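# Shelve the long cardboard box at the aisle's end

## Task

Pick up the long cardboard box from the desk and set it on a shelf in the final shelving section at the far end of the aisle (either side is fine). It must rest directly on the shelf board, not on top of a carton, and no part of it may overhang the shelf's front edge. The robot must not tip over or be left leaning, or the task fails.

## Robot and tools

ROBOT. TidyBot++: a wheeled base 0.54 m long, 0.50 m wide, 0.38 m tall, with one seven-joint arm and a two-finger gripper. The shoulder sits 0.12 m ahead of the base centre, 0.68 m up. Segments: upper arm 0.42 m, forearm 0.31 m, hand 0.31 m. The arm starts folded, hand pointing down, sticking out up to 0.08 m ahead of the base. Cameras: base_camera and wrist_camera (which looks along the hand).

FRAMES. Base frame: origin on the floor below the base centre, x forward, y left, z up, metres. hand_pose is reported in it: the centre point between the closed finger pads, with the hand's z axis along the fingers and its y axis the closing direction. Odometry frame: where the base frame was at the scene's start; base_odometry gives x, y and heading (rad, left positive, -3.142 to 3.142), counted from wheel turns, so slip shows as travel. base_tilt gives forward/right lean in degrees.

move. One call = one action plus optional "cameras" and "blocking". Action keys:
- base: an object of relative offsets from where the base last reported itself, in the base's own axes at command start: translate_m (forward +, -2 to 2 m), strafe_m (left +, -2 to 2 m), rotate_rad (counter-clockwise from above +, -6.3 to 6.3 rad). translate and strafe together form one straight-line move.
- joints: one object for the single arm, absolute angles by name: joint_1_rad (any angle; positive is clockwise from above, opposite to heading), joint_2_rad (±2.249, shoulder, 0 = upper arm vertical, + leans forward), joint_3_rad (any), joint_4_rad (±2.579, elbow, 0 straight, negative bends forward when joint_3 is 3.14), joint_5_rad (any), joint_6_rad (±2.099, wrist), joint_7_rad (any; 1.57 with hand down puts the fingers opening left/right), gripper_pos (0 open to 1 closed). Unlimited joints go the short way round; for big turns send steps under half a turn. Tolerances for done: about 0.04-0.11 rad per joint, 0.006 for the gripper.
- target: an absolute hand pose as a flat list of seven numbers [x, y, z, qw, qx, qy, qz], position in metres in the base frame, then a unit quaternion. With target, joints may only carry gripper_pos.
- speeds: per-action caps: translate_m/strafe_m 0.05-0.5 m/s, rotate_rad 0.1-1.57 rad/s, gripper_pos 0.234-0.993 per s. Give one speed only for a combined translate+strafe.
- min_time_s: 0.1-8 s, minimum duration of each arm motion.
cameras: list of names, ["all"], or [] for none. blocking false returns in about half a second while motion continues; a later move only overrides the parts it names. A move with no action just reports state and images.

wait(seconds 0-10, cameras): lets time pass, returning early once commanded motions finish. stop(cameras): brakes all running motions. zoom_image(camera, region [x0,y0,x1,y1] pixels from top-left, max 504 square): closer look at the newest image. finished_scene(scene): ends the current scene; make it the last call of the reply.

RESULT LINES. base_status, joint_status, hand_status: "moving", "done", "off_target" (resting away from goal, maybe still pushing), or stops: "contact_stop", "time_out", "torque_fault", "not_followed"/"joint command not followed" with a "cause:" (self-collision check withheld the arm targets; gripper still acts), "pose unreachable". hand_target = where joint targets would put the hand. motor_effort = torque as % of max, bracket = peak. Motor temperatures per joint; MOTOR HOT at 60 °C, arm stalls and sinks at 75 °C for 30-60 s. "ARM HIT" = hard arm/base contact. on_its_own = unrequested behaviour. An unexpected stop or refused call cancels later move/wait calls in the same reply.

PRACTICAL NOTES.
- Base "done" only means wheels turned; a blocked base pushes hard and may read done short of goal.
- Hand targets settle within ~3 cm; correct by adding (wanted - measured) to the last target. To hold still, resend hand_target, not hand_pose. Out-of-reach poses wander up to 10 s then time_out. Low forward poses near the base fail or drive the arm into the base. A hand pointing down reaches at most ~0.94 m height, near the base only.
- Under load the arm sags; don't command a joint to its current reading while holding something. After a joints move, resend last command + (wanted - read) to cut error.
- Gripper gap ≈ 85 x (1 - gripper_pos) mm. A spring makes empty fingers touch a bit early. off_target on the gripper means it closed on something and now squeezes at roughly 100-140 N; boxes are empty and crush easily, so close slowly and only just past contact. Don't grip hard while the box still rests on the desk.
- A set-down object stops hand_pose dropping; watch effort and cameras.
- Balance: never drive or turn with the arm caught high up; avoid swinging a stretched arm sideways or reaching far out from folded over nearby furniture. Backing away or retracting the arm cures a lean.
- Avoid hard hits, drops, releasing a moving box, heavy pushes and long stretched holds (heat). Time spent deliberating also passes in the simulation.

Each tool is called after ">>>" by a JSON object that holds its "api" and its "payload", one argument or row to a line.

## Session

>>> {"api": "move", "payload": {

}}

Scene clock: 0.00 s.
Motor temperatures (°C): [37 30 29 28 32 36 42]
base_odometry: x=+0.000 y=+0.000 heading=+0.000
base_tilt: forward=-0.8 right=-0.3
base_status: not commanded
joint_positions: joint_1_rad=-0.001 joint_2_rad=-0.333 joint_3_rad=+3.108 joint_4_rad=-2.545 joint_5_rad=+0.008 joint_6_rad=-0.894 joint_7_rad=+1.573 gripper_pos=+0.002
joint_status: not commanded
motor_effort: joint_1_rad=-1 joint_2_rad=-1 joint_3_rad=+0 joint_4_rad=+12 joint_5_rad=+0 joint_6_rad=+0 joint_7_rad=+0
hand_pose: x=+0.2442 y=+0.0024 z=+0.5803 quat_wxyz=(+0.008, +1.000, +0.020, +0.018) (m; base frame)
hand_target: x=+0.2433 y=+0.0023 z=+0.5798 quat_wxyz=(+0.009, +1.000, +0.020, +0.017) (m; base frame)
hand_status: not commanded
pictures: base_camera, wrist_camera
Images, in order (width x height): base_camera 644x364, wrist_camera 644x476.

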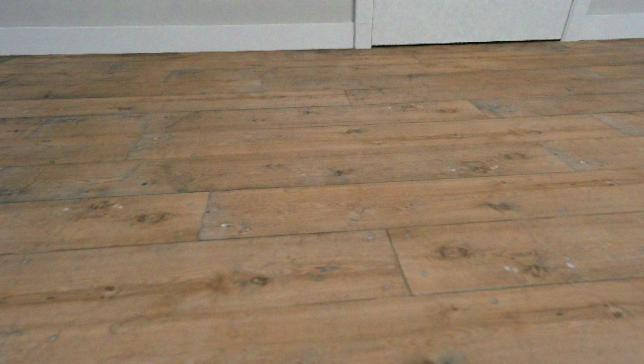

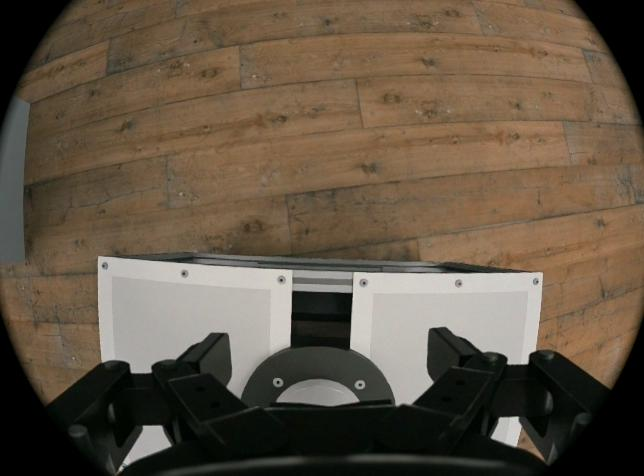

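>>> {"api": "move", "payload": {
  "joints": {"joint_6_rad": 0.5},
  "cameras": ["all"]
}}

Scene clock: 6.67 s.
move: done
base_odometry: x=+0.000 y=+0.000 heading=+0.000
base_tilt: forward=-0.8 right=-0.3
base_status: not commanded
joint_positions: joint_1_rad=-0.001 joint_2_rad=-0.333 joint_3_rad=+3.108 joint_4_rad=-2.545 joint_5_rad=+0.008 joint_6_rad=+0.416 joint_7_rad=+1.573 gripper_pos=+0.002
joint_status: all done
motor_effort: joint_1_rad=+0(1) joint_2_rad=-6(7) joint_3_rad=+1(1) joint_4_rad=+16(16) joint_5_rad=+0(0) joint_6_rad=+10(10) joint_7_rad=+0(1)
hand_pose: x=+0.5362 y=+0.0177 z=+0.8221 quat_wxyz=(-0.004, +0.782, +0.021, +0.623)
hand_target: x=+0.5403 y=+0.0183 z=+0.8465 quat_wxyz=(-0.005, +0.755, +0.021, +0.655)
hand_status: not commanded
pictures: base_camera, wrist_camera
Images, in order (width x height): base_camera 644x364, wrist_camera 644x476.

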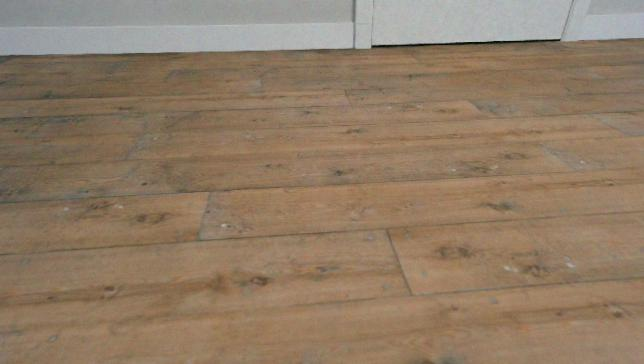

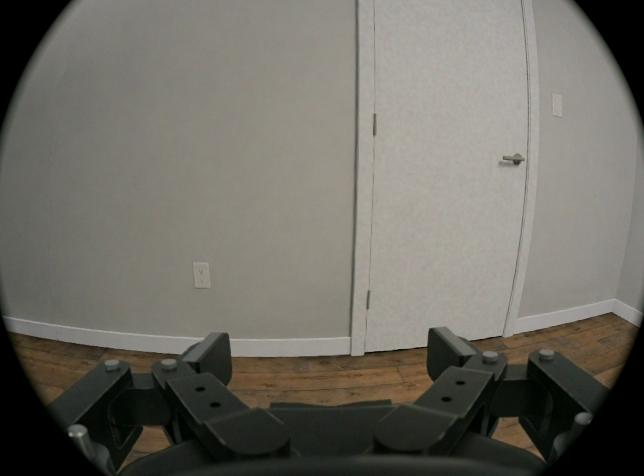

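>>> {"api": "move", "payload": {
  "base": {"rotate_rad": 1.57},
  "cameras": ["all"]
}}

>>> {"api": "move", "payload": {
  "base": {"rotate_rad": 1.57},
  "cameras": ["all"]
}}

>>> {"api": "move", "payload": {
  "base": {"rotate_rad": 1.57},
  "cameras": ["all"]
}}

Scene clock: 12.53 s.
move: done
base_odometry: x=+0.000 y=+0.000 heading=+1.570
base_tilt: forward=-0.8 right=-0.3
base_status: done
joint_positions: joint_1_rad=-0.001 joint_2_rad=-0.333 joint_3_rad=+3.108 joint_4_rad=-2.545 joint_5_rad=+0.008 joint_6_rad=+0.417 joint_7_rad=+1.573 gripper_pos=+0.002
joint_status: not commanded
motor_effort: joint_1_rad=+0(1) joint_2_rad=-5(7) joint_3_rad=+0(2) joint_4_rad=+16(16) joint_5_rad=+0(1) joint_6_rad=+9(10) joint_7_rad=+0(1)
hand_pose: x=+0.5362 y=+0.0177 z=+0.8223 quat_wxyz=(-0.004, +0.781, +0.021, +0.624)
hand_target: x=+0.5403 y=+0.0183 z=+0.8465 quat_wxyz=(-0.005, +0.755, +0.021, +0.655)
hand_status: not commanded
pictures: base_camera, wrist_camera
Images, in order (width x height): base_camera 644x364, wrist_camera 644x476.

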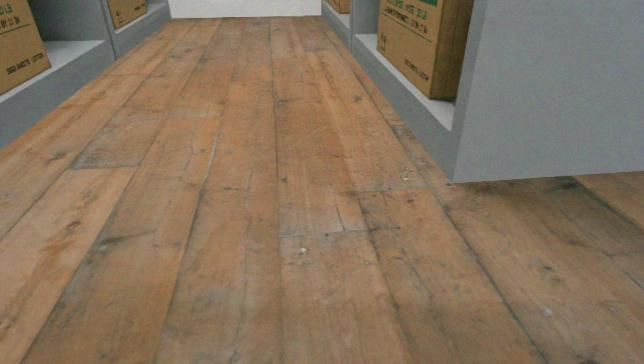

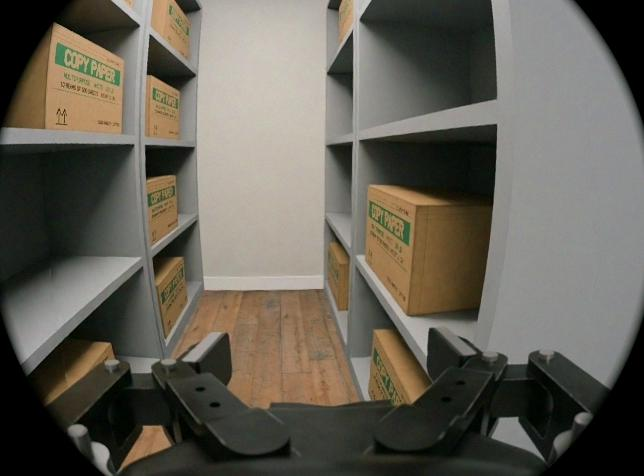

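Scene clock: 14.83 s.
move: done
base_odometry: x=+0.000 y=+0.000 heading=+3.140
base_tilt: forward=-0.8 right=-0.3
base_status: done
joint_positions: joint_1_rad=-0.001 joint_2_rad=-0.333 joint_3_rad=+3.108 joint_4_rad=-2.545 joint_5_rad=+0.008 joint_6_rad=+0.417 joint_7_rad=+1.573 gripper_pos=+0.002
joint_status: not commanded
motor_effort: joint_1_rad=+0(1) joint_2_rad=-6(7) joint_3_rad=+0(2) joint_4_rad=+16(16) joint_5_rad=+0(1) joint_6_rad=+9(10) joint_7_rad=+0(1)
hand_pose: x=+0.5362 y=+0.0177 z=+0.8224 quat_wxyz=(-0.004, +0.781, +0.021, +0.624)
hand_target: x=+0.5403 y=+0.0183 z=+0.8465 quat_wxyz=(-0.005, +0.755, +0.021, +0.655)
hand_status: not commanded
pictures: base_camera, wrist_camera
Images, in order (width x height): base_camera 644x364, wrist_camera 644x476.

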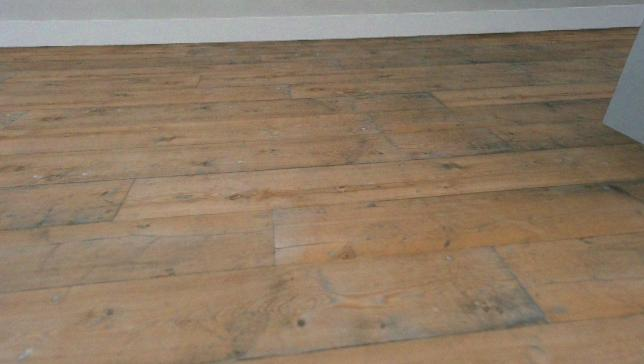

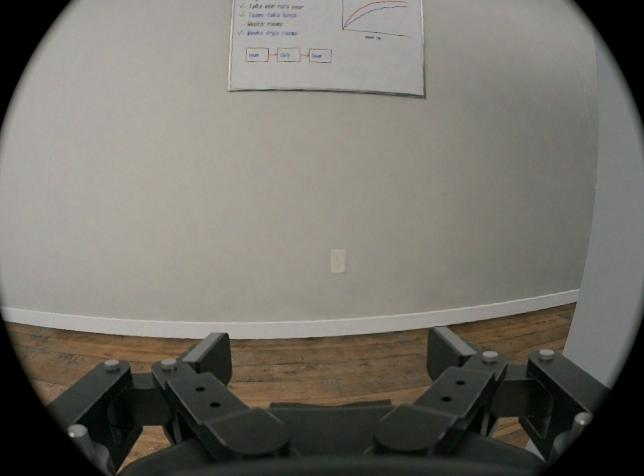

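Scene clock: 17.13 s.
move: done
base_odometry: x=+0.000 y=+0.000 heading=-1.574
base_tilt: forward=-0.8 right=-0.3
base_status: done
joint_positions: joint_1_rad=-0.001 joint_2_rad=-0.333 joint_3_rad=+3.108 joint_4_rad=-2.545 joint_5_rad=+0.008 joint_6_rad=+0.417 joint_7_rad=+1.573 gripper_pos=+0.002
joint_status: not commanded
motor_effort: joint_1_rad=+0(1) joint_2_rad=-6(7) joint_3_rad=+0(2) joint_4_rad=+16(16) joint_5_rad=+0(1) joint_6_rad=+9(10) joint_7_rad=+0(1)
hand_pose: x=+0.5362 y=+0.0177 z=+0.8224 quat_wxyz=(-0.004, +0.781, +0.021, +0.624)
hand_target: x=+0.5403 y=+0.0183 z=+0.8465 quat_wxyz=(-0.005, +0.755, +0.021, +0.655)
hand_status: not commanded
pictures: base_camera, wrist_camera
Images, in order (width x height): base_camera 644x364, wrist_camera 644x476.

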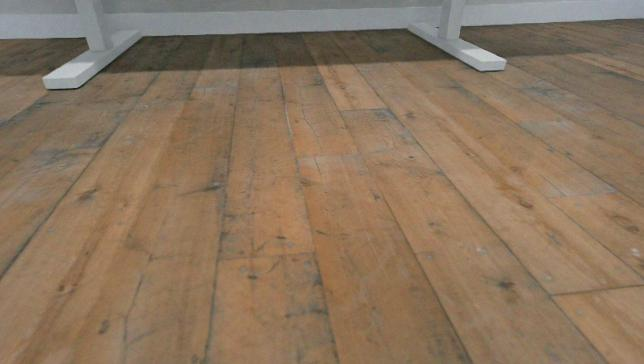

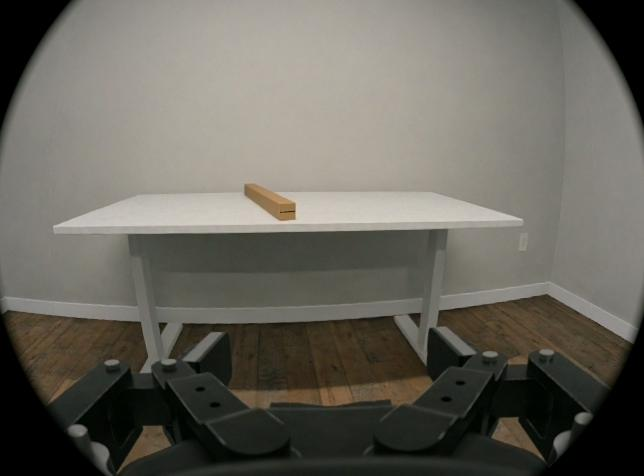

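>>> {"api": "zoom_image", "payload": {
  "camera": "wrist_camera",
  "region": [100, 120, 420, 300]
}}

Scaled by 1.575.

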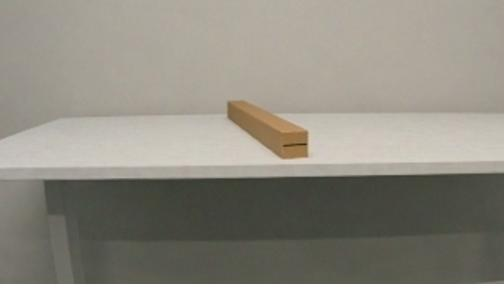

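>>> {"api": "move", "payload": {
  "base": {"translate_m": 0.4},
  "joints": {"joint_6_rad": 0.55},
  "cameras": ["all"]
}}

Scene clock: 52.93 s.
move: done
base_odometry: x=-0.001 y=-0.400 heading=-1.574
base_tilt: forward=-0.8 right=-0.3
base_status: done
joint_positions: joint_1_rad=-0.001 joint_2_rad=-0.332 joint_3_rad=+3.108 joint_4_rad=-2.545 joint_5_rad=+0.008 joint_6_rad=+0.474 joint_7_rad=+1.573 gripper_pos=+0.002
joint_status: all done
motor_effort: joint_1_rad=+0(1) joint_2_rad=-6(9) joint_3_rad=+0(1) joint_4_rad=+16(18) joint_5_rad=+0(0) joint_6_rad=+9(11) joint_7_rad=+0(1)
hand_pose: x=+0.5399 y=+0.0182 z=+0.8391 quat_wxyz=(-0.005, +0.764, +0.021, +0.645)
hand_target: x=+0.5421 y=+0.0187 z=+0.8620 quat_wxyz=(-0.006, +0.739, +0.021, +0.674)
hand_status: not commanded
pictures: base_camera, wrist_camera
Images, in order (width x height): base_camera 644x364, wrist_camera 644x476.

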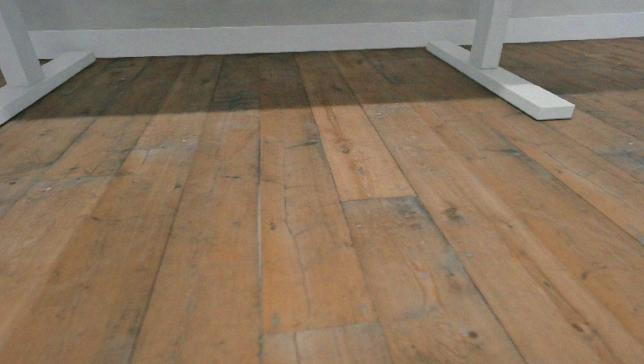

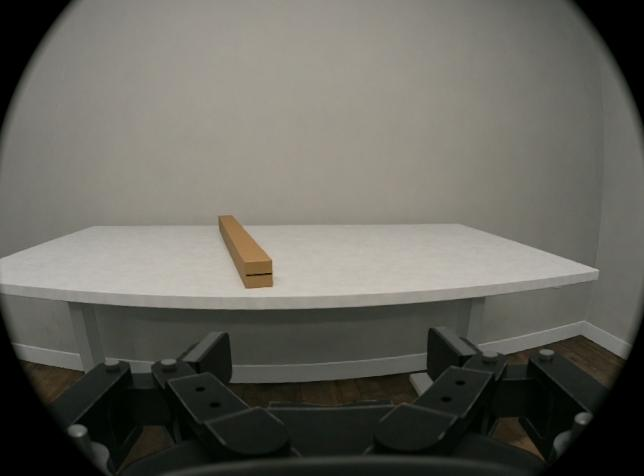

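>>> {"api": "move", "payload": {
  "base": {"rotate_rad": -0.4},
  "cameras": ["wrist_camera"]
}}

>>> {"api": "move", "payload": {
  "base": {"rotate_rad": 0.8},
  "cameras": ["wrist_camera"]
}}

Scene clock: 70.13 s.
move: done
base_odometry: x=-0.001 y=-0.400 heading=-1.974
base_tilt: forward=-0.8 right=-0.3
base_status: done
joint_positions: joint_1_rad=-0.001 joint_2_rad=-0.332 joint_3_rad=+3.108 joint_4_rad=-2.545 joint_5_rad=+0.008 joint_6_rad=+0.474 joint_7_rad=+1.573 gripper_pos=+0.002
joint_status: not commanded
motor_effort: joint_1_rad=+0(1) joint_2_rad=-6(7) joint_3_rad=+0(2) joint_4_rad=+16(16) joint_5_rad=+0(1) joint_6_rad=+9(10) joint_7_rad=+0(1)
hand_pose: x=+0.5399 y=+0.0182 z=+0.8391 quat_wxyz=(-0.005, +0.764, +0.021, +0.645)
hand_target: x=+0.5421 y=+0.0187 z=+0.8620 quat_wxyz=(-0.006, +0.739, +0.021, +0.674)
hand_status: not commanded
Images, in order (width x height): wrist_camera 644x476.

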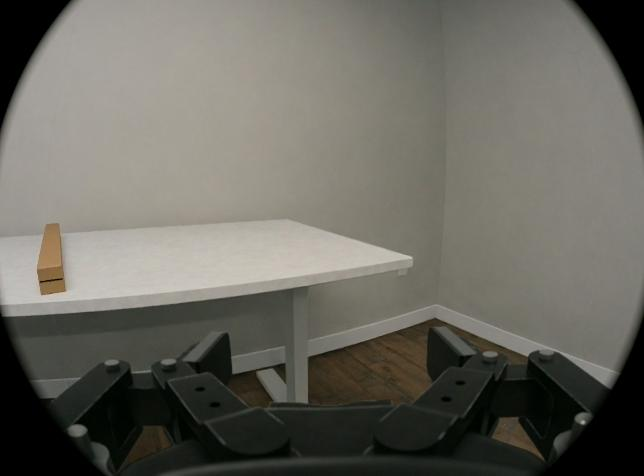

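Scene clock: 71.90 s.
move: done
base_odometry: x=-0.001 y=-0.400 heading=-1.174
base_tilt: forward=-0.8 right=-0.3
base_status: done
joint_positions: joint_1_rad=-0.001 joint_2_rad=-0.332 joint_3_rad=+3.108 joint_4_rad=-2.545 joint_5_rad=+0.008 joint_6_rad=+0.474 joint_7_rad=+1.573 gripper_pos=+0.002
joint_status: not commanded
motor_effort: joint_1_rad=+0(1) joint_2_rad=-6(7) joint_3_rad=+0(2) joint_4_rad=+16(16) joint_5_rad=+0(1) joint_6_rad=+9(10) joint_7_rad=+0(1)
hand_pose: x=+0.5399 y=+0.0182 z=+0.8392 quat_wxyz=(-0.005, +0.764, +0.021, +0.645)
hand_target: x=+0.5421 y=+0.0187 z=+0.8620 quat_wxyz=(-0.006, +0.739, +0.021, +0.674)
hand_status: not commanded
Images, in order (width x height): wrist_camera 644x476.

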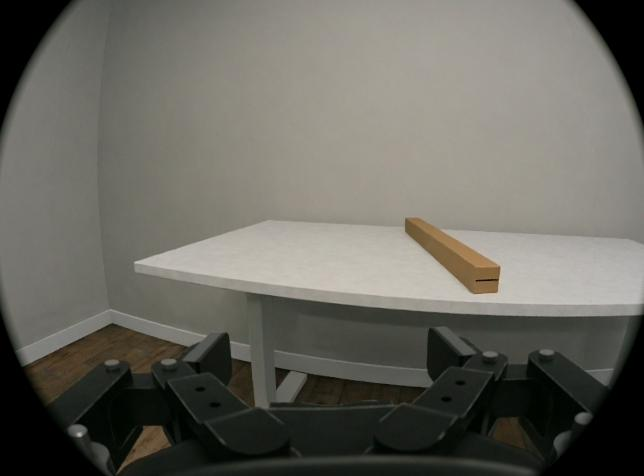

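>>> {"api": "move", "payload": {
  "base": {"rotate_rad": -0.106, "strafe_m": -0.175},
  "joints": {"joint_2_rad": -0.3, "joint_4_rad": -2.15, "joint_6_rad": -0.3},
  "cameras": ["wrist_camera"]
}}

Scene clock: 84.40 s.
move: done
base_odometry: x=-0.163 y=-0.468 heading=-1.281
base_tilt: forward=-0.8 right=-0.3
base_status: done
joint_positions: joint_1_rad=-0.001 joint_2_rad=-0.322 joint_3_rad=+3.109 joint_4_rad=-2.176 joint_5_rad=+0.008 joint_6_rad=-0.233 joint_7_rad=+1.573 gripper_pos=+0.002
joint_status: all done
motor_effort: joint_1_rad=+0(2) joint_2_rad=-8(10) joint_3_rad=+0(3) joint_4_rad=+18(18) joint_5_rad=+0(1) joint_6_rad=+9(10) joint_7_rad=+0(1)
hand_pose: x=+0.5578 y=+0.0167 z=+0.8395 quat_wxyz=(+0.000, +0.864, +0.021, +0.503)
hand_target: x=+0.5567 y=+0.0167 z=+0.8265 quat_wxyz=(+0.000, +0.879, +0.021, +0.476)
hand_status: not commanded
Images, in order (width x height): wrist_camera 644x476.

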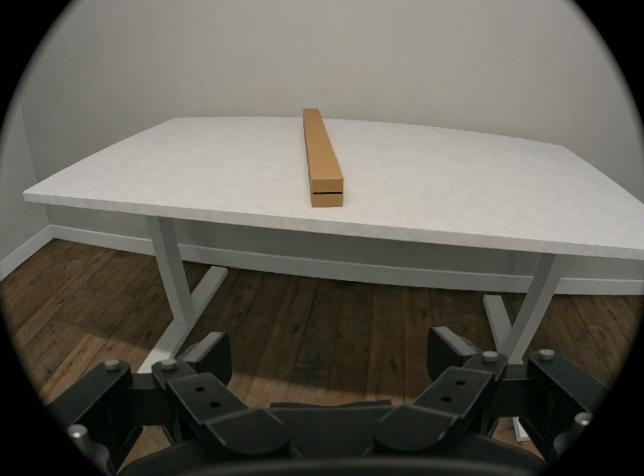

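>>> {"api": "move", "payload": {
  "base": {"rotate_rad": 0.064, "translate_m": 0.3, "strafe_m": -0.022},
  "joints": {"joint_2_rad": 0.272, "joint_4_rad": -1.022, "joint_6_rad": -1.062},
  "min_time_s": 3,
  "cameras": ["wrist_camera"]
}}

Scene clock: 109.90 s.
move: done
base_odometry: x=-0.098 y=-0.762 heading=-1.217
base_tilt: forward=-0.7 right=-0.3
base_status: done
joint_positions: joint_1_rad=-0.001 joint_2_rad=+0.234 joint_3_rad=+3.108 joint_4_rad=-1.049 joint_5_rad=+0.008 joint_6_rad=-0.995 joint_7_rad=+1.573 gripper_pos=+0.002
joint_status: all done
motor_effort: joint_1_rad=+0(1) joint_2_rad=-25(27) joint_3_rad=-1(2) joint_4_rad=+17(20) joint_5_rad=+0(0) joint_6_rad=+7(9) joint_7_rad=+0(1)
hand_pose: x=+0.7540 y=+0.0184 z=+0.9784 quat_wxyz=(-0.006, +0.908, +0.015, +0.419)
hand_target: x=+0.7539 y=+0.0180 z=+0.9531 quat_wxyz=(-0.006, +0.924, +0.015, +0.383)
hand_status: not commanded
Images, in order (width x height): wrist_camera 644x476.

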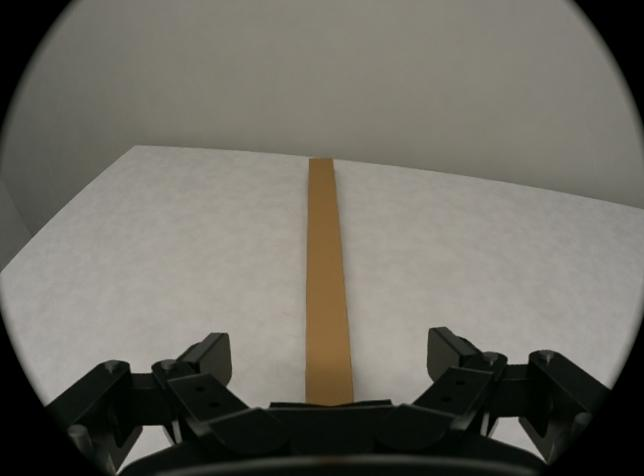

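>>> {"api": "move", "payload": {
  "base": {"translate_m": 0.21},
  "cameras": ["all"]
}}

Scene clock: 115.00 s.
move: done
base_odometry: x=-0.025 y=-0.959 heading=-1.217
base_tilt: forward=-0.7 right=-0.3
base_status: done
joint_positions: joint_1_rad=-0.001 joint_2_rad=+0.251 joint_3_rad=+3.108 joint_4_rad=-1.045 joint_5_rad=+0.008 joint_6_rad=-1.001 joint_7_rad=+1.573 gripper_pos=+0.002
joint_status: not commanded
motor_effort: joint_1_rad=+0(1) joint_2_rad=-26(30) joint_3_rad=-1(1) joint_4_rad=+17(18) joint_5_rad=+0(0) joint_6_rad=+7(8) joint_7_rad=+0(1)
hand_pose: x=+0.7582 y=+0.0184 z=+0.9681 quat_wxyz=(-0.006, +0.912, +0.015, +0.410)
hand_target: x=+0.7539 y=+0.0180 z=+0.9531 quat_wxyz=(-0.006, +0.924, +0.015, +0.383)
hand_status: not commanded
pictures: base_camera, wrist_camera
Images, in order (width x height): base_camera 644x364, wrist_camera 644x476.

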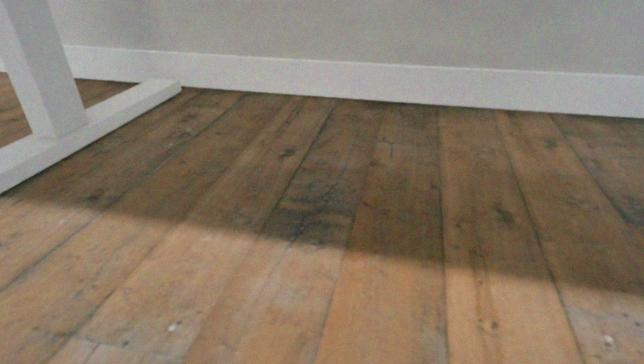

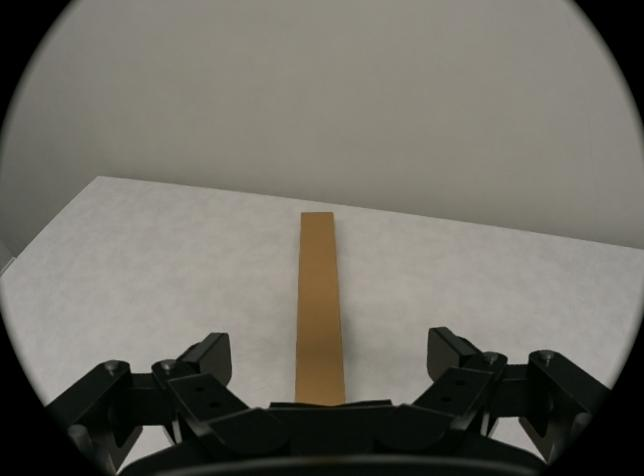

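>>> {"api": "move", "payload": {
  "joints": {"joint_2_rad": 0.143, "joint_4_rad": -1.455, "joint_6_rad": -0.706},
  "min_time_s": 2.5,
  "cameras": ["wrist_camera"]
}}

Scene clock: 132.67 s.
move: done
base_odometry: x=-0.025 y=-0.959 heading=-1.217
base_tilt: forward=-0.8 right=-0.3
base_status: not commanded
joint_positions: joint_1_rad=-0.001 joint_2_rad=+0.161 joint_3_rad=+3.108 joint_4_rad=-1.421 joint_5_rad=+0.008 joint_6_rad=-0.787 joint_7_rad=+1.573 gripper_pos=+0.002
joint_status: all done
motor_effort: joint_1_rad=+0(1) joint_2_rad=-23(28) joint_3_rad=-1(2) joint_4_rad=+18(19) joint_5_rad=+0(1) joint_6_rad=+7(8) joint_7_rad=+0(1)
hand_pose: x=+0.7176 y=+0.0191 z=+0.8710 quat_wxyz=(-0.005, +0.926, +0.017, +0.377)
hand_target: x=+0.7238 y=+0.0196 z=+0.8815 quat_wxyz=(-0.005, +0.913, +0.018, +0.407)
hand_status: not commanded
Images, in order (width x height): wrist_camera 644x476.

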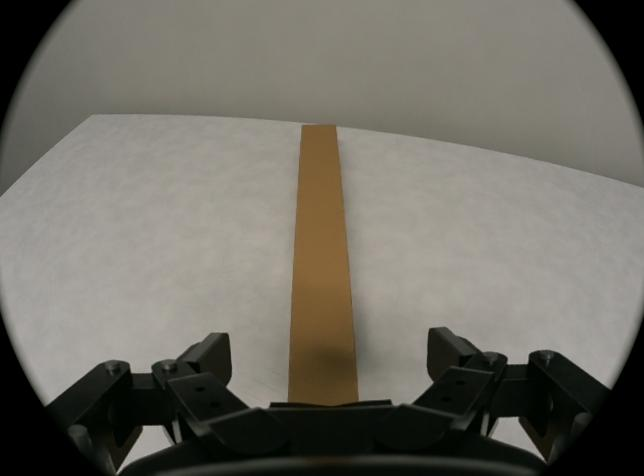

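>>> {"api": "move", "payload": {
  "joints": {"joint_2_rad": 0.126, "joint_4_rad": -1.588, "joint_6_rad": -0.590},
  "min_time_s": 2,
  "cameras": ["wrist_camera"]
}}

Scene clock: 138.67 s.
move: done
base_odometry: x=-0.025 y=-0.959 heading=-1.217
base_tilt: forward=-0.7 right=-0.3
base_status: not commanded
joint_positions: joint_1_rad=-0.001 joint_2_rad=+0.145 joint_3_rad=+3.108 joint_4_rad=-1.552 joint_5_rad=+0.008 joint_6_rad=-0.671 joint_7_rad=+1.573 gripper_pos=+0.002
joint_status: all done
motor_effort: joint_1_rad=+0(1) joint_2_rad=-24(24) joint_3_rad=+0(1) joint_4_rad=+17(19) joint_5_rad=+0(0) joint_6_rad=+7(8) joint_7_rad=+0(1)
hand_pose: x=+0.7084 y=+0.0193 z=+0.8364 quat_wxyz=(-0.005, +0.926, +0.018, +0.378)
hand_target: x=+0.7136 y=+0.0198 z=+0.8461 quat_wxyz=(-0.005, +0.913, +0.018, +0.407)
hand_status: not commanded
Images, in order (width x height): wrist_camera 644x476.

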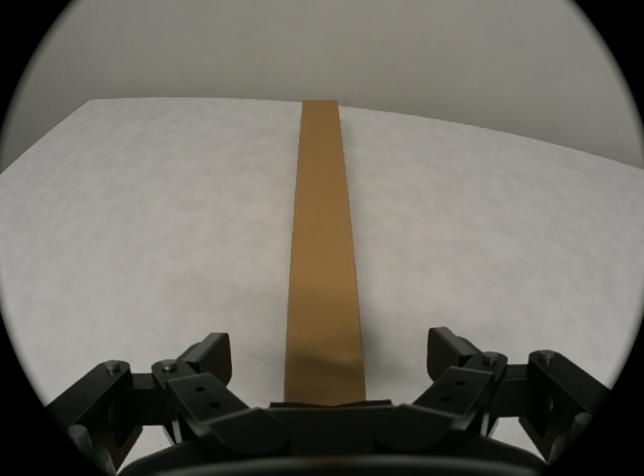

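>>> {"api": "zoom_image", "payload": {
  "camera": "wrist_camera",
  "region": [170, 250, 490, 420]
}}

Scaled by 1.575.

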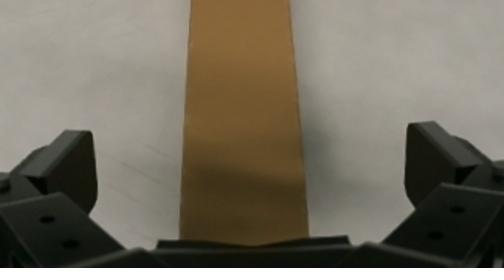

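>>> {"api": "move", "payload": {
  "joints": {"joint_2_rad": 0.12, "joint_4_rad": -1.711, "joint_6_rad": -0.473},
  "min_time_s": 2,
  "cameras": ["wrist_camera"]
}}

>>> {"api": "zoom_image", "payload": {
  "camera": "wrist_camera",
  "region": [170, 250, 490, 420]
}}

Scene clock: 149.47 s.
move: done
base_odometry: x=-0.025 y=-0.959 heading=-1.217
base_tilt: forward=-0.7 right=-0.3
base_status: not commanded
joint_positions: joint_1_rad=-0.001 joint_2_rad=+0.138 joint_3_rad=+3.108 joint_4_rad=-1.675 joint_5_rad=+0.008 joint_6_rad=-0.554 joint_7_rad=+1.573 gripper_pos=+0.002
joint_status: all done
motor_effort: joint_1_rad=+0(1) joint_2_rad=-23(24) joint_3_rad=-1(1) joint_4_rad=+17(18) joint_5_rad=+0(0) joint_6_rad=+7(8) joint_7_rad=+0(1)
hand_pose: x=+0.6991 y=+0.0195 z=+0.8005 quat_wxyz=(-0.005, +0.926, +0.019, +0.378)
hand_target: x=+0.7037 y=+0.0199 z=+0.8104 quat_wxyz=(-0.005, +0.913, +0.019, +0.407)
hand_status: not commanded
Images, in order (width x height): wrist_camera 644x476.

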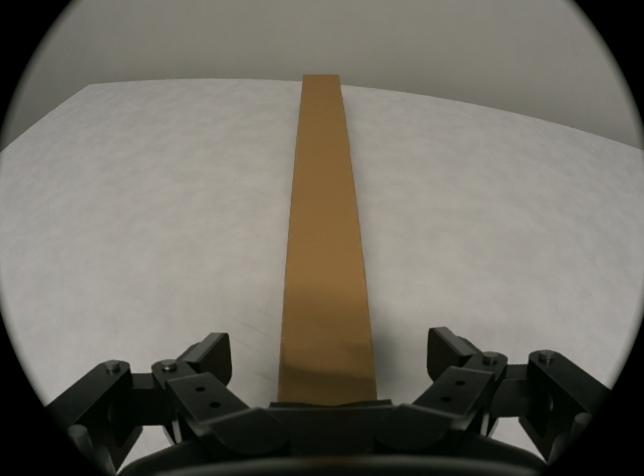

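Scaled by 1.575.

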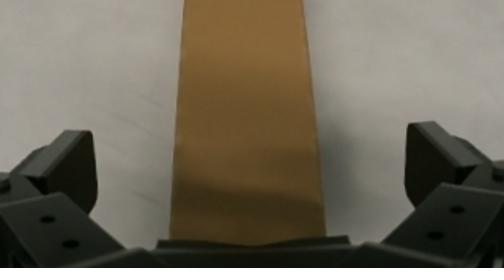

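>>> {"api": "move", "payload": {
  "joints": {"joint_2_rad": 0.126, "joint_4_rad": -1.788, "joint_6_rad": -0.39},
  "min_time_s": 2,
  "cameras": ["wrist_camera"]
}}

>>> {"api": "zoom_image", "payload": {
  "camera": "wrist_camera",
  "region": [170, 250, 490, 420]
}}

Scene clock: 157.13 s.
move: done
base_odometry: x=-0.025 y=-0.959 heading=-1.217
base_tilt: forward=-0.7 right=-0.3
base_status: not commanded
joint_positions: joint_1_rad=-0.001 joint_2_rad=+0.138 joint_3_rad=+3.108 joint_4_rad=-1.752 joint_5_rad=+0.008 joint_6_rad=-0.471 joint_7_rad=+1.573 gripper_pos=+0.002
joint_status: all done
motor_effort: joint_1_rad=+0(1) joint_2_rad=-22(24) joint_3_rad=+0(1) joint_4_rad=+17(18) joint_5_rad=+0(1) joint_6_rad=+7(8) joint_7_rad=+0(1)
hand_pose: x=+0.6938 y=+0.0196 z=+0.7788 quat_wxyz=(-0.005, +0.925, +0.019, +0.380)
hand_target: x=+0.6985 y=+0.0200 z=+0.7852 quat_wxyz=(-0.006, +0.913, +0.019, +0.407)
hand_status: not commanded
Images, in order (width x height): wrist_camera 644x476.

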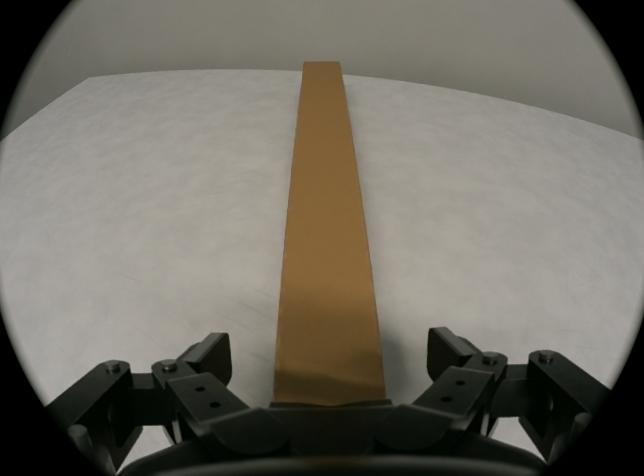

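Scaled by 1.575.

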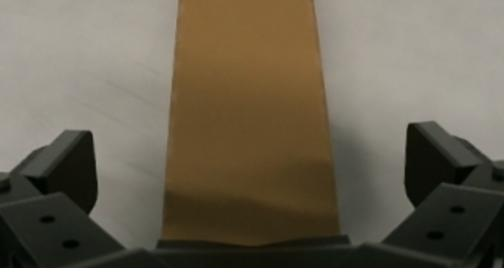

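>>> {"api": "move", "payload": {
  "joints": {"joint_2_rad": 0.13, "joint_4_rad": -1.857, "joint_6_rad": -0.312},
  "min_time_s": 2,
  "cameras": ["wrist_camera"]
}}

>>> {"api": "zoom_image", "payload": {
  "camera": "wrist_camera",
  "region": [170, 250, 490, 420]
}}

Scene clock: 165.30 s.
move: done
base_odometry: x=-0.025 y=-0.959 heading=-1.217
base_tilt: forward=-0.7 right=-0.3
base_status: not commanded
joint_positions: joint_1_rad=-0.001 joint_2_rad=+0.138 joint_3_rad=+3.108 joint_4_rad=-1.821 joint_5_rad=+0.008 joint_6_rad=-0.393 joint_7_rad=+1.573 gripper_pos=+0.002
joint_status: all done
motor_effort: joint_1_rad=+0(1) joint_2_rad=-22(23) joint_3_rad=-1(1) joint_4_rad=+17(18) joint_5_rad=+0(0) joint_6_rad=+7(8) joint_7_rad=+0(1)
hand_pose: x=+0.6882 y=+0.0196 z=+0.7603 quat_wxyz=(-0.005, +0.923, +0.019, +0.385)
hand_target: x=+0.6927 y=+0.0201 z=+0.7648 quat_wxyz=(-0.006, +0.912, +0.019, +0.409)
hand_status: not commanded
Images, in order (width x height): wrist_camera 644x476.

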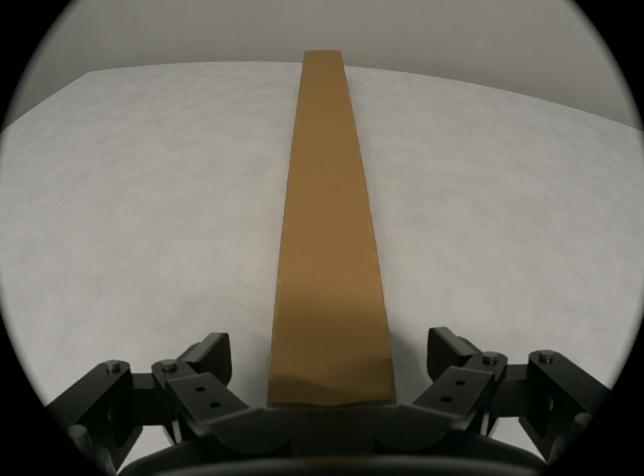

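Scaled by 1.575.

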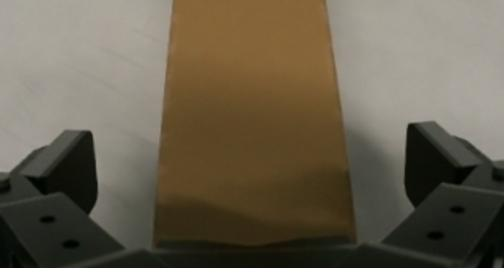

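>>> {"api": "move", "payload": {
  "joints": {"joint_2_rad": 0.146, "joint_4_rad": -1.91, "joint_6_rad": -0.243},
  "min_time_s": 2,
  "cameras": ["wrist_camera"]
}}

>>> {"api": "zoom_image", "payload": {
  "camera": "wrist_camera",
  "region": [170, 250, 490, 420]
}}

Scene clock: 172.07 s.
move: done
base_odometry: x=-0.025 y=-0.959 heading=-1.217
base_tilt: forward=-0.8 right=-0.3
base_status: not commanded
joint_positions: joint_1_rad=-0.001 joint_2_rad=+0.138 joint_3_rad=+3.108 joint_4_rad=-1.874 joint_5_rad=+0.008 joint_6_rad=-0.324 joint_7_rad=+1.573 gripper_pos=+0.002
joint_status: all done
motor_effort: joint_1_rad=+0(1) joint_2_rad=-22(23) joint_3_rad=-1(1) joint_4_rad=+16(17) joint_5_rad=+0(1) joint_6_rad=+7(8) joint_7_rad=+0(1)
hand_pose: x=+0.6849 y=+0.0197 z=+0.7486 quat_wxyz=(-0.006, +0.920, +0.019, +0.392)
hand_target: x=+0.6899 y=+0.0202 z=+0.7444 quat_wxyz=(-0.006, +0.912, +0.019, +0.409)
hand_status: not commanded
Images, in order (width x height): wrist_camera 644x476.

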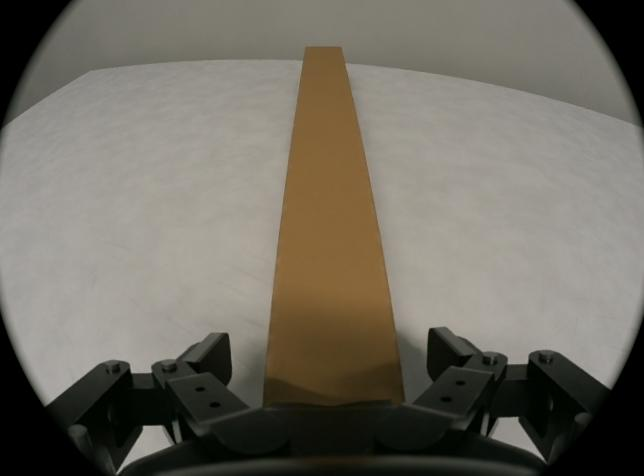

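Scaled by 1.575.

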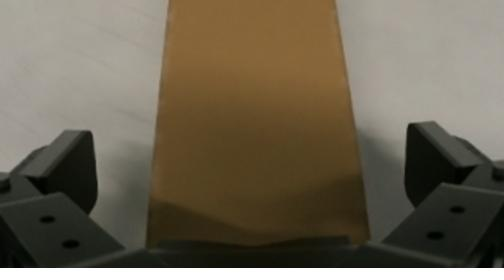

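>>> {"api": "move", "payload": {
  "joints": {"joint_2_rad": 0.165, "joint_4_rad": -1.955, "joint_6_rad": -0.175},
  "min_time_s": 2,
  "cameras": ["wrist_camera"]
}}

>>> {"api": "zoom_image", "payload": {
  "camera": "wrist_camera",
  "region": [170, 250, 490, 420]
}}

Scene clock: 178.43 s.
move: done
base_odometry: x=-0.025 y=-0.959 heading=-1.217
base_tilt: forward=-0.8 right=-0.3
base_status: not commanded
joint_positions: joint_1_rad=-0.001 joint_2_rad=+0.138 joint_3_rad=+3.108 joint_4_rad=-1.919 joint_5_rad=+0.008 joint_6_rad=-0.256 joint_7_rad=+1.573 gripper_pos=+0.002
joint_status: all done
motor_effort: joint_1_rad=+0(1) joint_2_rad=-21(23) joint_3_rad=+0(1) joint_4_rad=+16(17) joint_5_rad=+0(0) joint_6_rad=+7(9) joint_7_rad=+0(1)
hand_pose: x=+0.6834 y=+0.0199 z=+0.7410 quat_wxyz=(-0.006, +0.915, +0.019, +0.402)
hand_target: x=+0.6887 y=+0.0203 z=+0.7266 quat_wxyz=(-0.007, +0.912, +0.019, +0.411)
hand_status: not commanded
Images, in order (width x height): wrist_camera 644x476.

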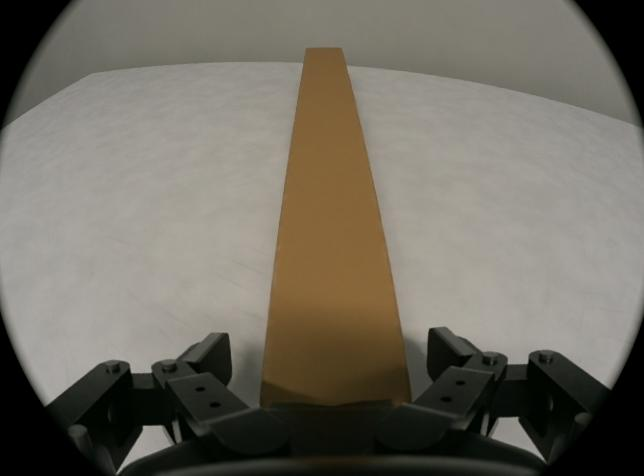

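Scaled by 1.575.

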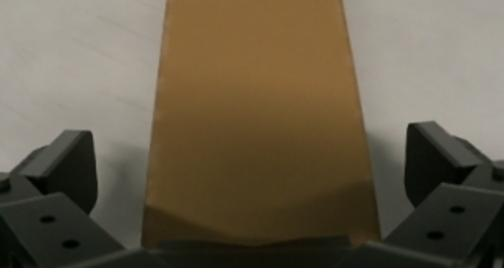

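>>> {"api": "move", "payload": {
  "joints": {"joint_2_rad": 0.185, "joint_4_rad": -2.03, "joint_6_rad": -0.07},
  "min_time_s": 2.5,
  "cameras": ["wrist_camera"]
}}

>>> {"api": "zoom_image", "payload": {
  "camera": "wrist_camera",
  "region": [170, 250, 490, 420]
}}

Scene clock: 190.13 s.
move: done
base_odometry: x=-0.025 y=-0.959 heading=-1.217
base_tilt: forward=-0.8 right=-0.3
base_status: not commanded
joint_positions: joint_1_rad=-0.001 joint_2_rad=+0.138 joint_3_rad=+3.108 joint_4_rad=-1.983 joint_5_rad=+0.008 joint_6_rad=-0.139 joint_7_rad=+1.573 gripper_pos=+0.002
joint_status: all done
motor_effort: joint_1_rad=-1(1) joint_2_rad=-18(22) joint_3_rad=-1(1) joint_4_rad=+14(17) joint_5_rad=-1(1) joint_6_rad=+6(9) joint_7_rad=+0(1)
hand_pose: x=+0.6844 y=+0.0202 z=+0.7361 quat_wxyz=(-0.007, +0.904, +0.019, +0.427)
hand_target: x=+0.6822 y=+0.0204 z=+0.7028 quat_wxyz=(-0.008, +0.909, +0.019, +0.415)
hand_status: not commanded
Images, in order (width x height): wrist_camera 644x476.

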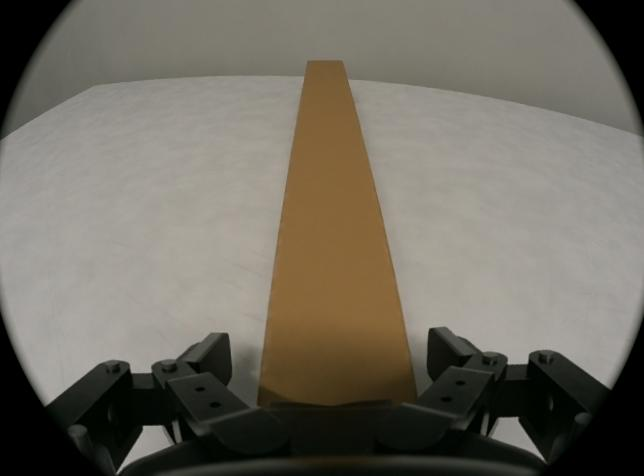

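Scaled by 1.575.

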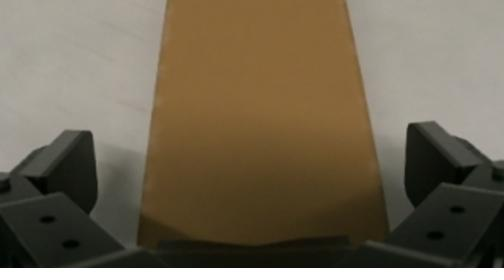

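>>> {"api": "move", "payload": {
  "joints": {"gripper_pos": 0.28},
  "speeds": {"gripper_pos": 0.234},
  "cameras": ["wrist_camera"]
}}

>>> {"api": "zoom_image", "payload": {
  "camera": "wrist_camera",
  "region": [170, 250, 490, 420]
}}

Scene clock: 201.83 s.
move: done
base_odometry: x=-0.025 y=-0.959 heading=-1.217
base_tilt: forward=-0.8 right=-0.3
base_status: not commanded
joint_positions: joint_1_rad=-0.001 joint_2_rad=+0.138 joint_3_rad=+3.108 joint_4_rad=-1.983 joint_5_rad=+0.008 joint_6_rad=-0.129 joint_7_rad=+1.573 gripper_pos=+0.280
joint_status: all done
motor_effort: joint_1_rad=+0(1) joint_2_rad=-16(19) joint_3_rad=+0(2) joint_4_rad=+12(14) joint_5_rad=+0(1) joint_6_rad=+5(6) joint_7_rad=+0(1)
hand_pose: x=+0.6862 y=+0.0203 z=+0.7384 quat_wxyz=(-0.007, +0.902, +0.019, +0.431)
hand_target: x=+0.6822 y=+0.0204 z=+0.7028 quat_wxyz=(-0.008, +0.909, +0.019, +0.415)
hand_status: not commanded
Images, in order (width x height): wrist_camera 644x476.

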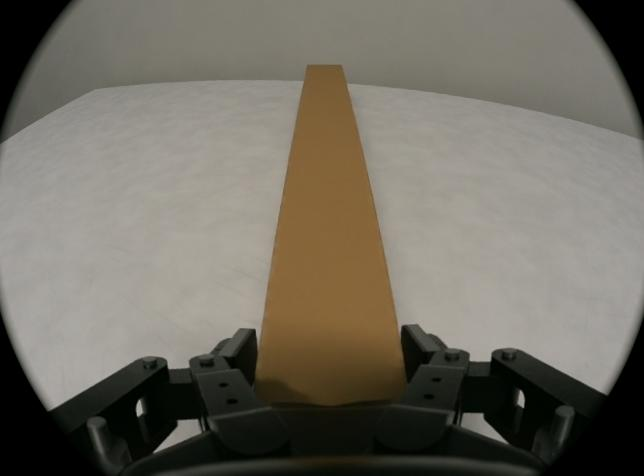

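Scaled by 1.575.

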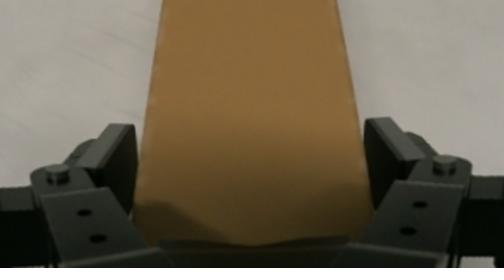

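>>> {"api": "move", "payload": {
  "joints": {"joint_2_rad": 0.15, "joint_4_rad": -1.94, "joint_6_rad": -0.14},
  "min_time_s": 1.5,
  "cameras": ["wrist_camera"]
}}

Scene clock: 206.27 s.
move: done
base_odometry: x=-0.025 y=-0.959 heading=-1.217
base_tilt: forward=-0.7 right=-0.3
base_status: not commanded
joint_positions: joint_1_rad=-0.001 joint_2_rad=+0.138 joint_3_rad=+3.108 joint_4_rad=-1.964 joint_5_rad=+0.008 joint_6_rad=-0.129 joint_7_rad=+1.573 gripper_pos=+0.280
joint_status: all done
motor_effort: joint_1_rad=+0(1) joint_2_rad=-21(22) joint_3_rad=-1(1) joint_4_rad=+16(16) joint_5_rad=+0(0) joint_6_rad=+8(8) joint_7_rad=+0(1)
hand_pose: x=+0.6932 y=+0.0205 z=+0.7485 quat_wxyz=(-0.007, +0.898, +0.019, +0.440)
hand_target: x=+0.7001 y=+0.0207 z=+0.7513 quat_wxyz=(-0.007, +0.898, +0.019, +0.440)
hand_status: not commanded
Images, in order (width x height): wrist_camera 644x476.

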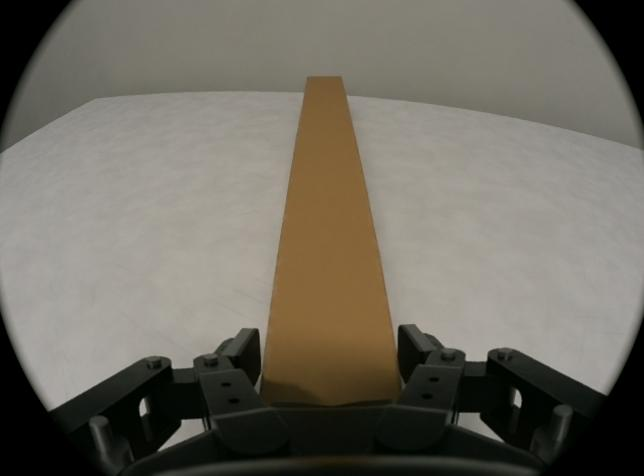

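>>> {"api": "move", "payload": {
  "joints": {"gripper_pos": 0.36},
  "speeds": {"gripper_pos": 0.234},
  "cameras": ["wrist_camera"]
}}

>>> {"api": "zoom_image", "payload": {
  "camera": "wrist_camera",
  "region": [170, 250, 490, 420]
}}

Scene clock: 208.77 s.
move: done
base_odometry: x=-0.025 y=-0.959 heading=-1.217
base_tilt: forward=-0.7 right=-0.3
base_status: not commanded
joint_positions: joint_1_rad=-0.001 joint_2_rad=+0.138 joint_3_rad=+3.108 joint_4_rad=-1.964 joint_5_rad=+0.008 joint_6_rad=-0.129 joint_7_rad=+1.573 gripper_pos=+0.360
joint_status: all done
motor_effort: joint_1_rad=+0(1) joint_2_rad=-22(22) joint_3_rad=+0(1) joint_4_rad=+16(16) joint_5_rad=+0(0) joint_6_rad=+8(8) joint_7_rad=+0(0)
hand_pose: x=+0.6932 y=+0.0205 z=+0.7485 quat_wxyz=(-0.007, +0.898, +0.019, +0.440)
hand_target: x=+0.7001 y=+0.0207 z=+0.7513 quat_wxyz=(-0.007, +0.898, +0.019, +0.440)
hand_status: not commanded
Images, in order (width x height): wrist_camera 644x476.

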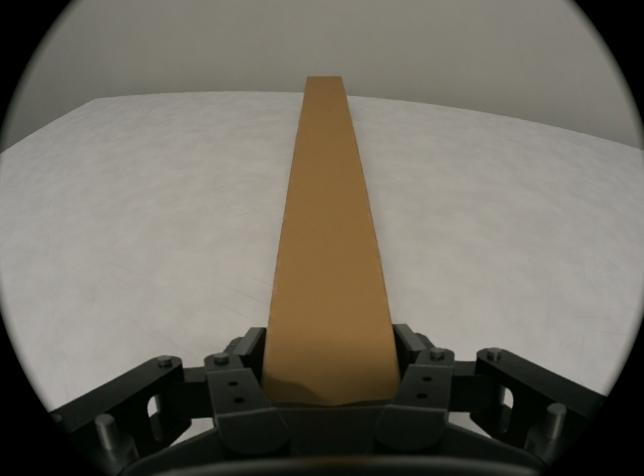

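Scaled by 1.575.

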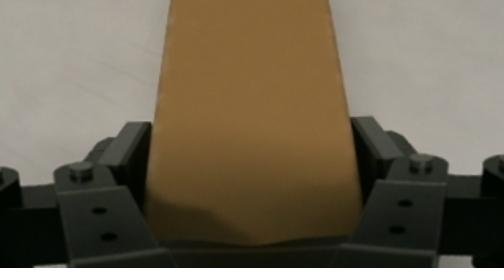

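>>> {"api": "move", "payload": {
  "joints": {"gripper_pos": 0.4},
  "speeds": {"gripper_pos": 0.234},
  "cameras": ["wrist_camera"]
}}

>>> {"api": "zoom_image", "payload": {
  "camera": "wrist_camera",
  "region": [170, 250, 490, 420]
}}

Scene clock: 211.70 s.
move: done
base_odometry: x=-0.025 y=-0.959 heading=-1.217
base_tilt: forward=-0.8 right=-0.3
base_status: not commanded
joint_positions: joint_1_rad=-0.001 joint_2_rad=+0.138 joint_3_rad=+3.108 joint_4_rad=-1.964 joint_5_rad=+0.008 joint_6_rad=-0.129 joint_7_rad=+1.573 gripper_pos=+0.399
joint_status: all done
motor_effort: joint_1_rad=+0(0) joint_2_rad=-21(22) joint_3_rad=-1(1) joint_4_rad=+16(16) joint_5_rad=+0(0) joint_6_rad=+7(8) joint_7_rad=+0(0)
hand_pose: x=+0.6932 y=+0.0205 z=+0.7485 quat_wxyz=(-0.007, +0.898, +0.019, +0.440)
hand_target: x=+0.7001 y=+0.0207 z=+0.7513 quat_wxyz=(-0.007, +0.898, +0.019, +0.440)
hand_status: not commanded
Images, in order (width x height): wrist_camera 644x476.

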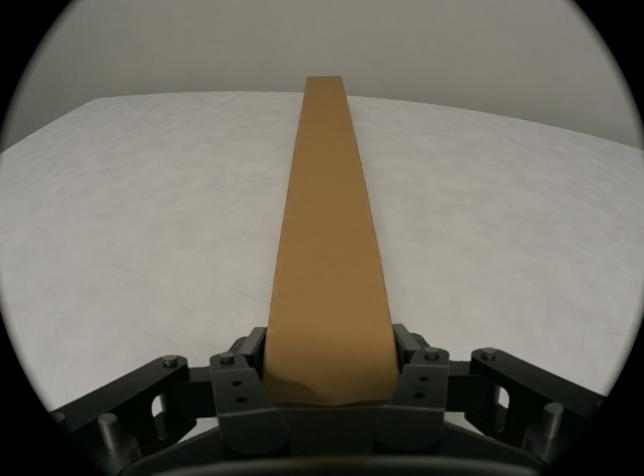

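Scaled by 1.575.

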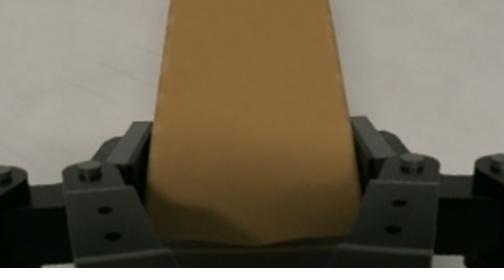

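>>> {"api": "move", "payload": {
  "joints": {"joint_2_rad": 0.075, "joint_4_rad": -1.78, "joint_6_rad": -0.44},
  "min_time_s": 2.5,
  "cameras": ["wrist_camera"]
}}

Scene clock: 218.20 s.
move: done
base_odometry: x=-0.025 y=-0.959 heading=-1.217
base_tilt: forward=-0.7 right=-0.3
base_status: not commanded
joint_positions: joint_1_rad=-0.001 joint_2_rad=+0.091 joint_3_rad=+3.108 joint_4_rad=-1.806 joint_5_rad=+0.008 joint_6_rad=-0.374 joint_7_rad=+1.573 gripper_pos=+0.399
joint_status: all done
motor_effort: joint_1_rad=+0(1) joint_2_rad=-21(23) joint_3_rad=-1(1) joint_4_rad=+17(18) joint_5_rad=+0(1) joint_6_rad=+7(9) joint_7_rad=+0(1)
hand_pose: x=+0.6923 y=+0.0199 z=+0.7993 quat_wxyz=(-0.005, +0.907, +0.019, +0.421)
hand_target: x=+0.6847 y=+0.0196 z=+0.8070 quat_wxyz=(-0.005, +0.912, +0.019, +0.411)
hand_status: not commanded
Images, in order (width x height): wrist_camera 644x476.

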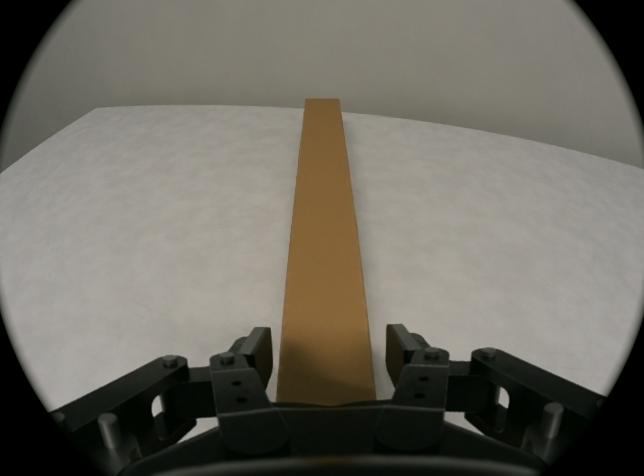

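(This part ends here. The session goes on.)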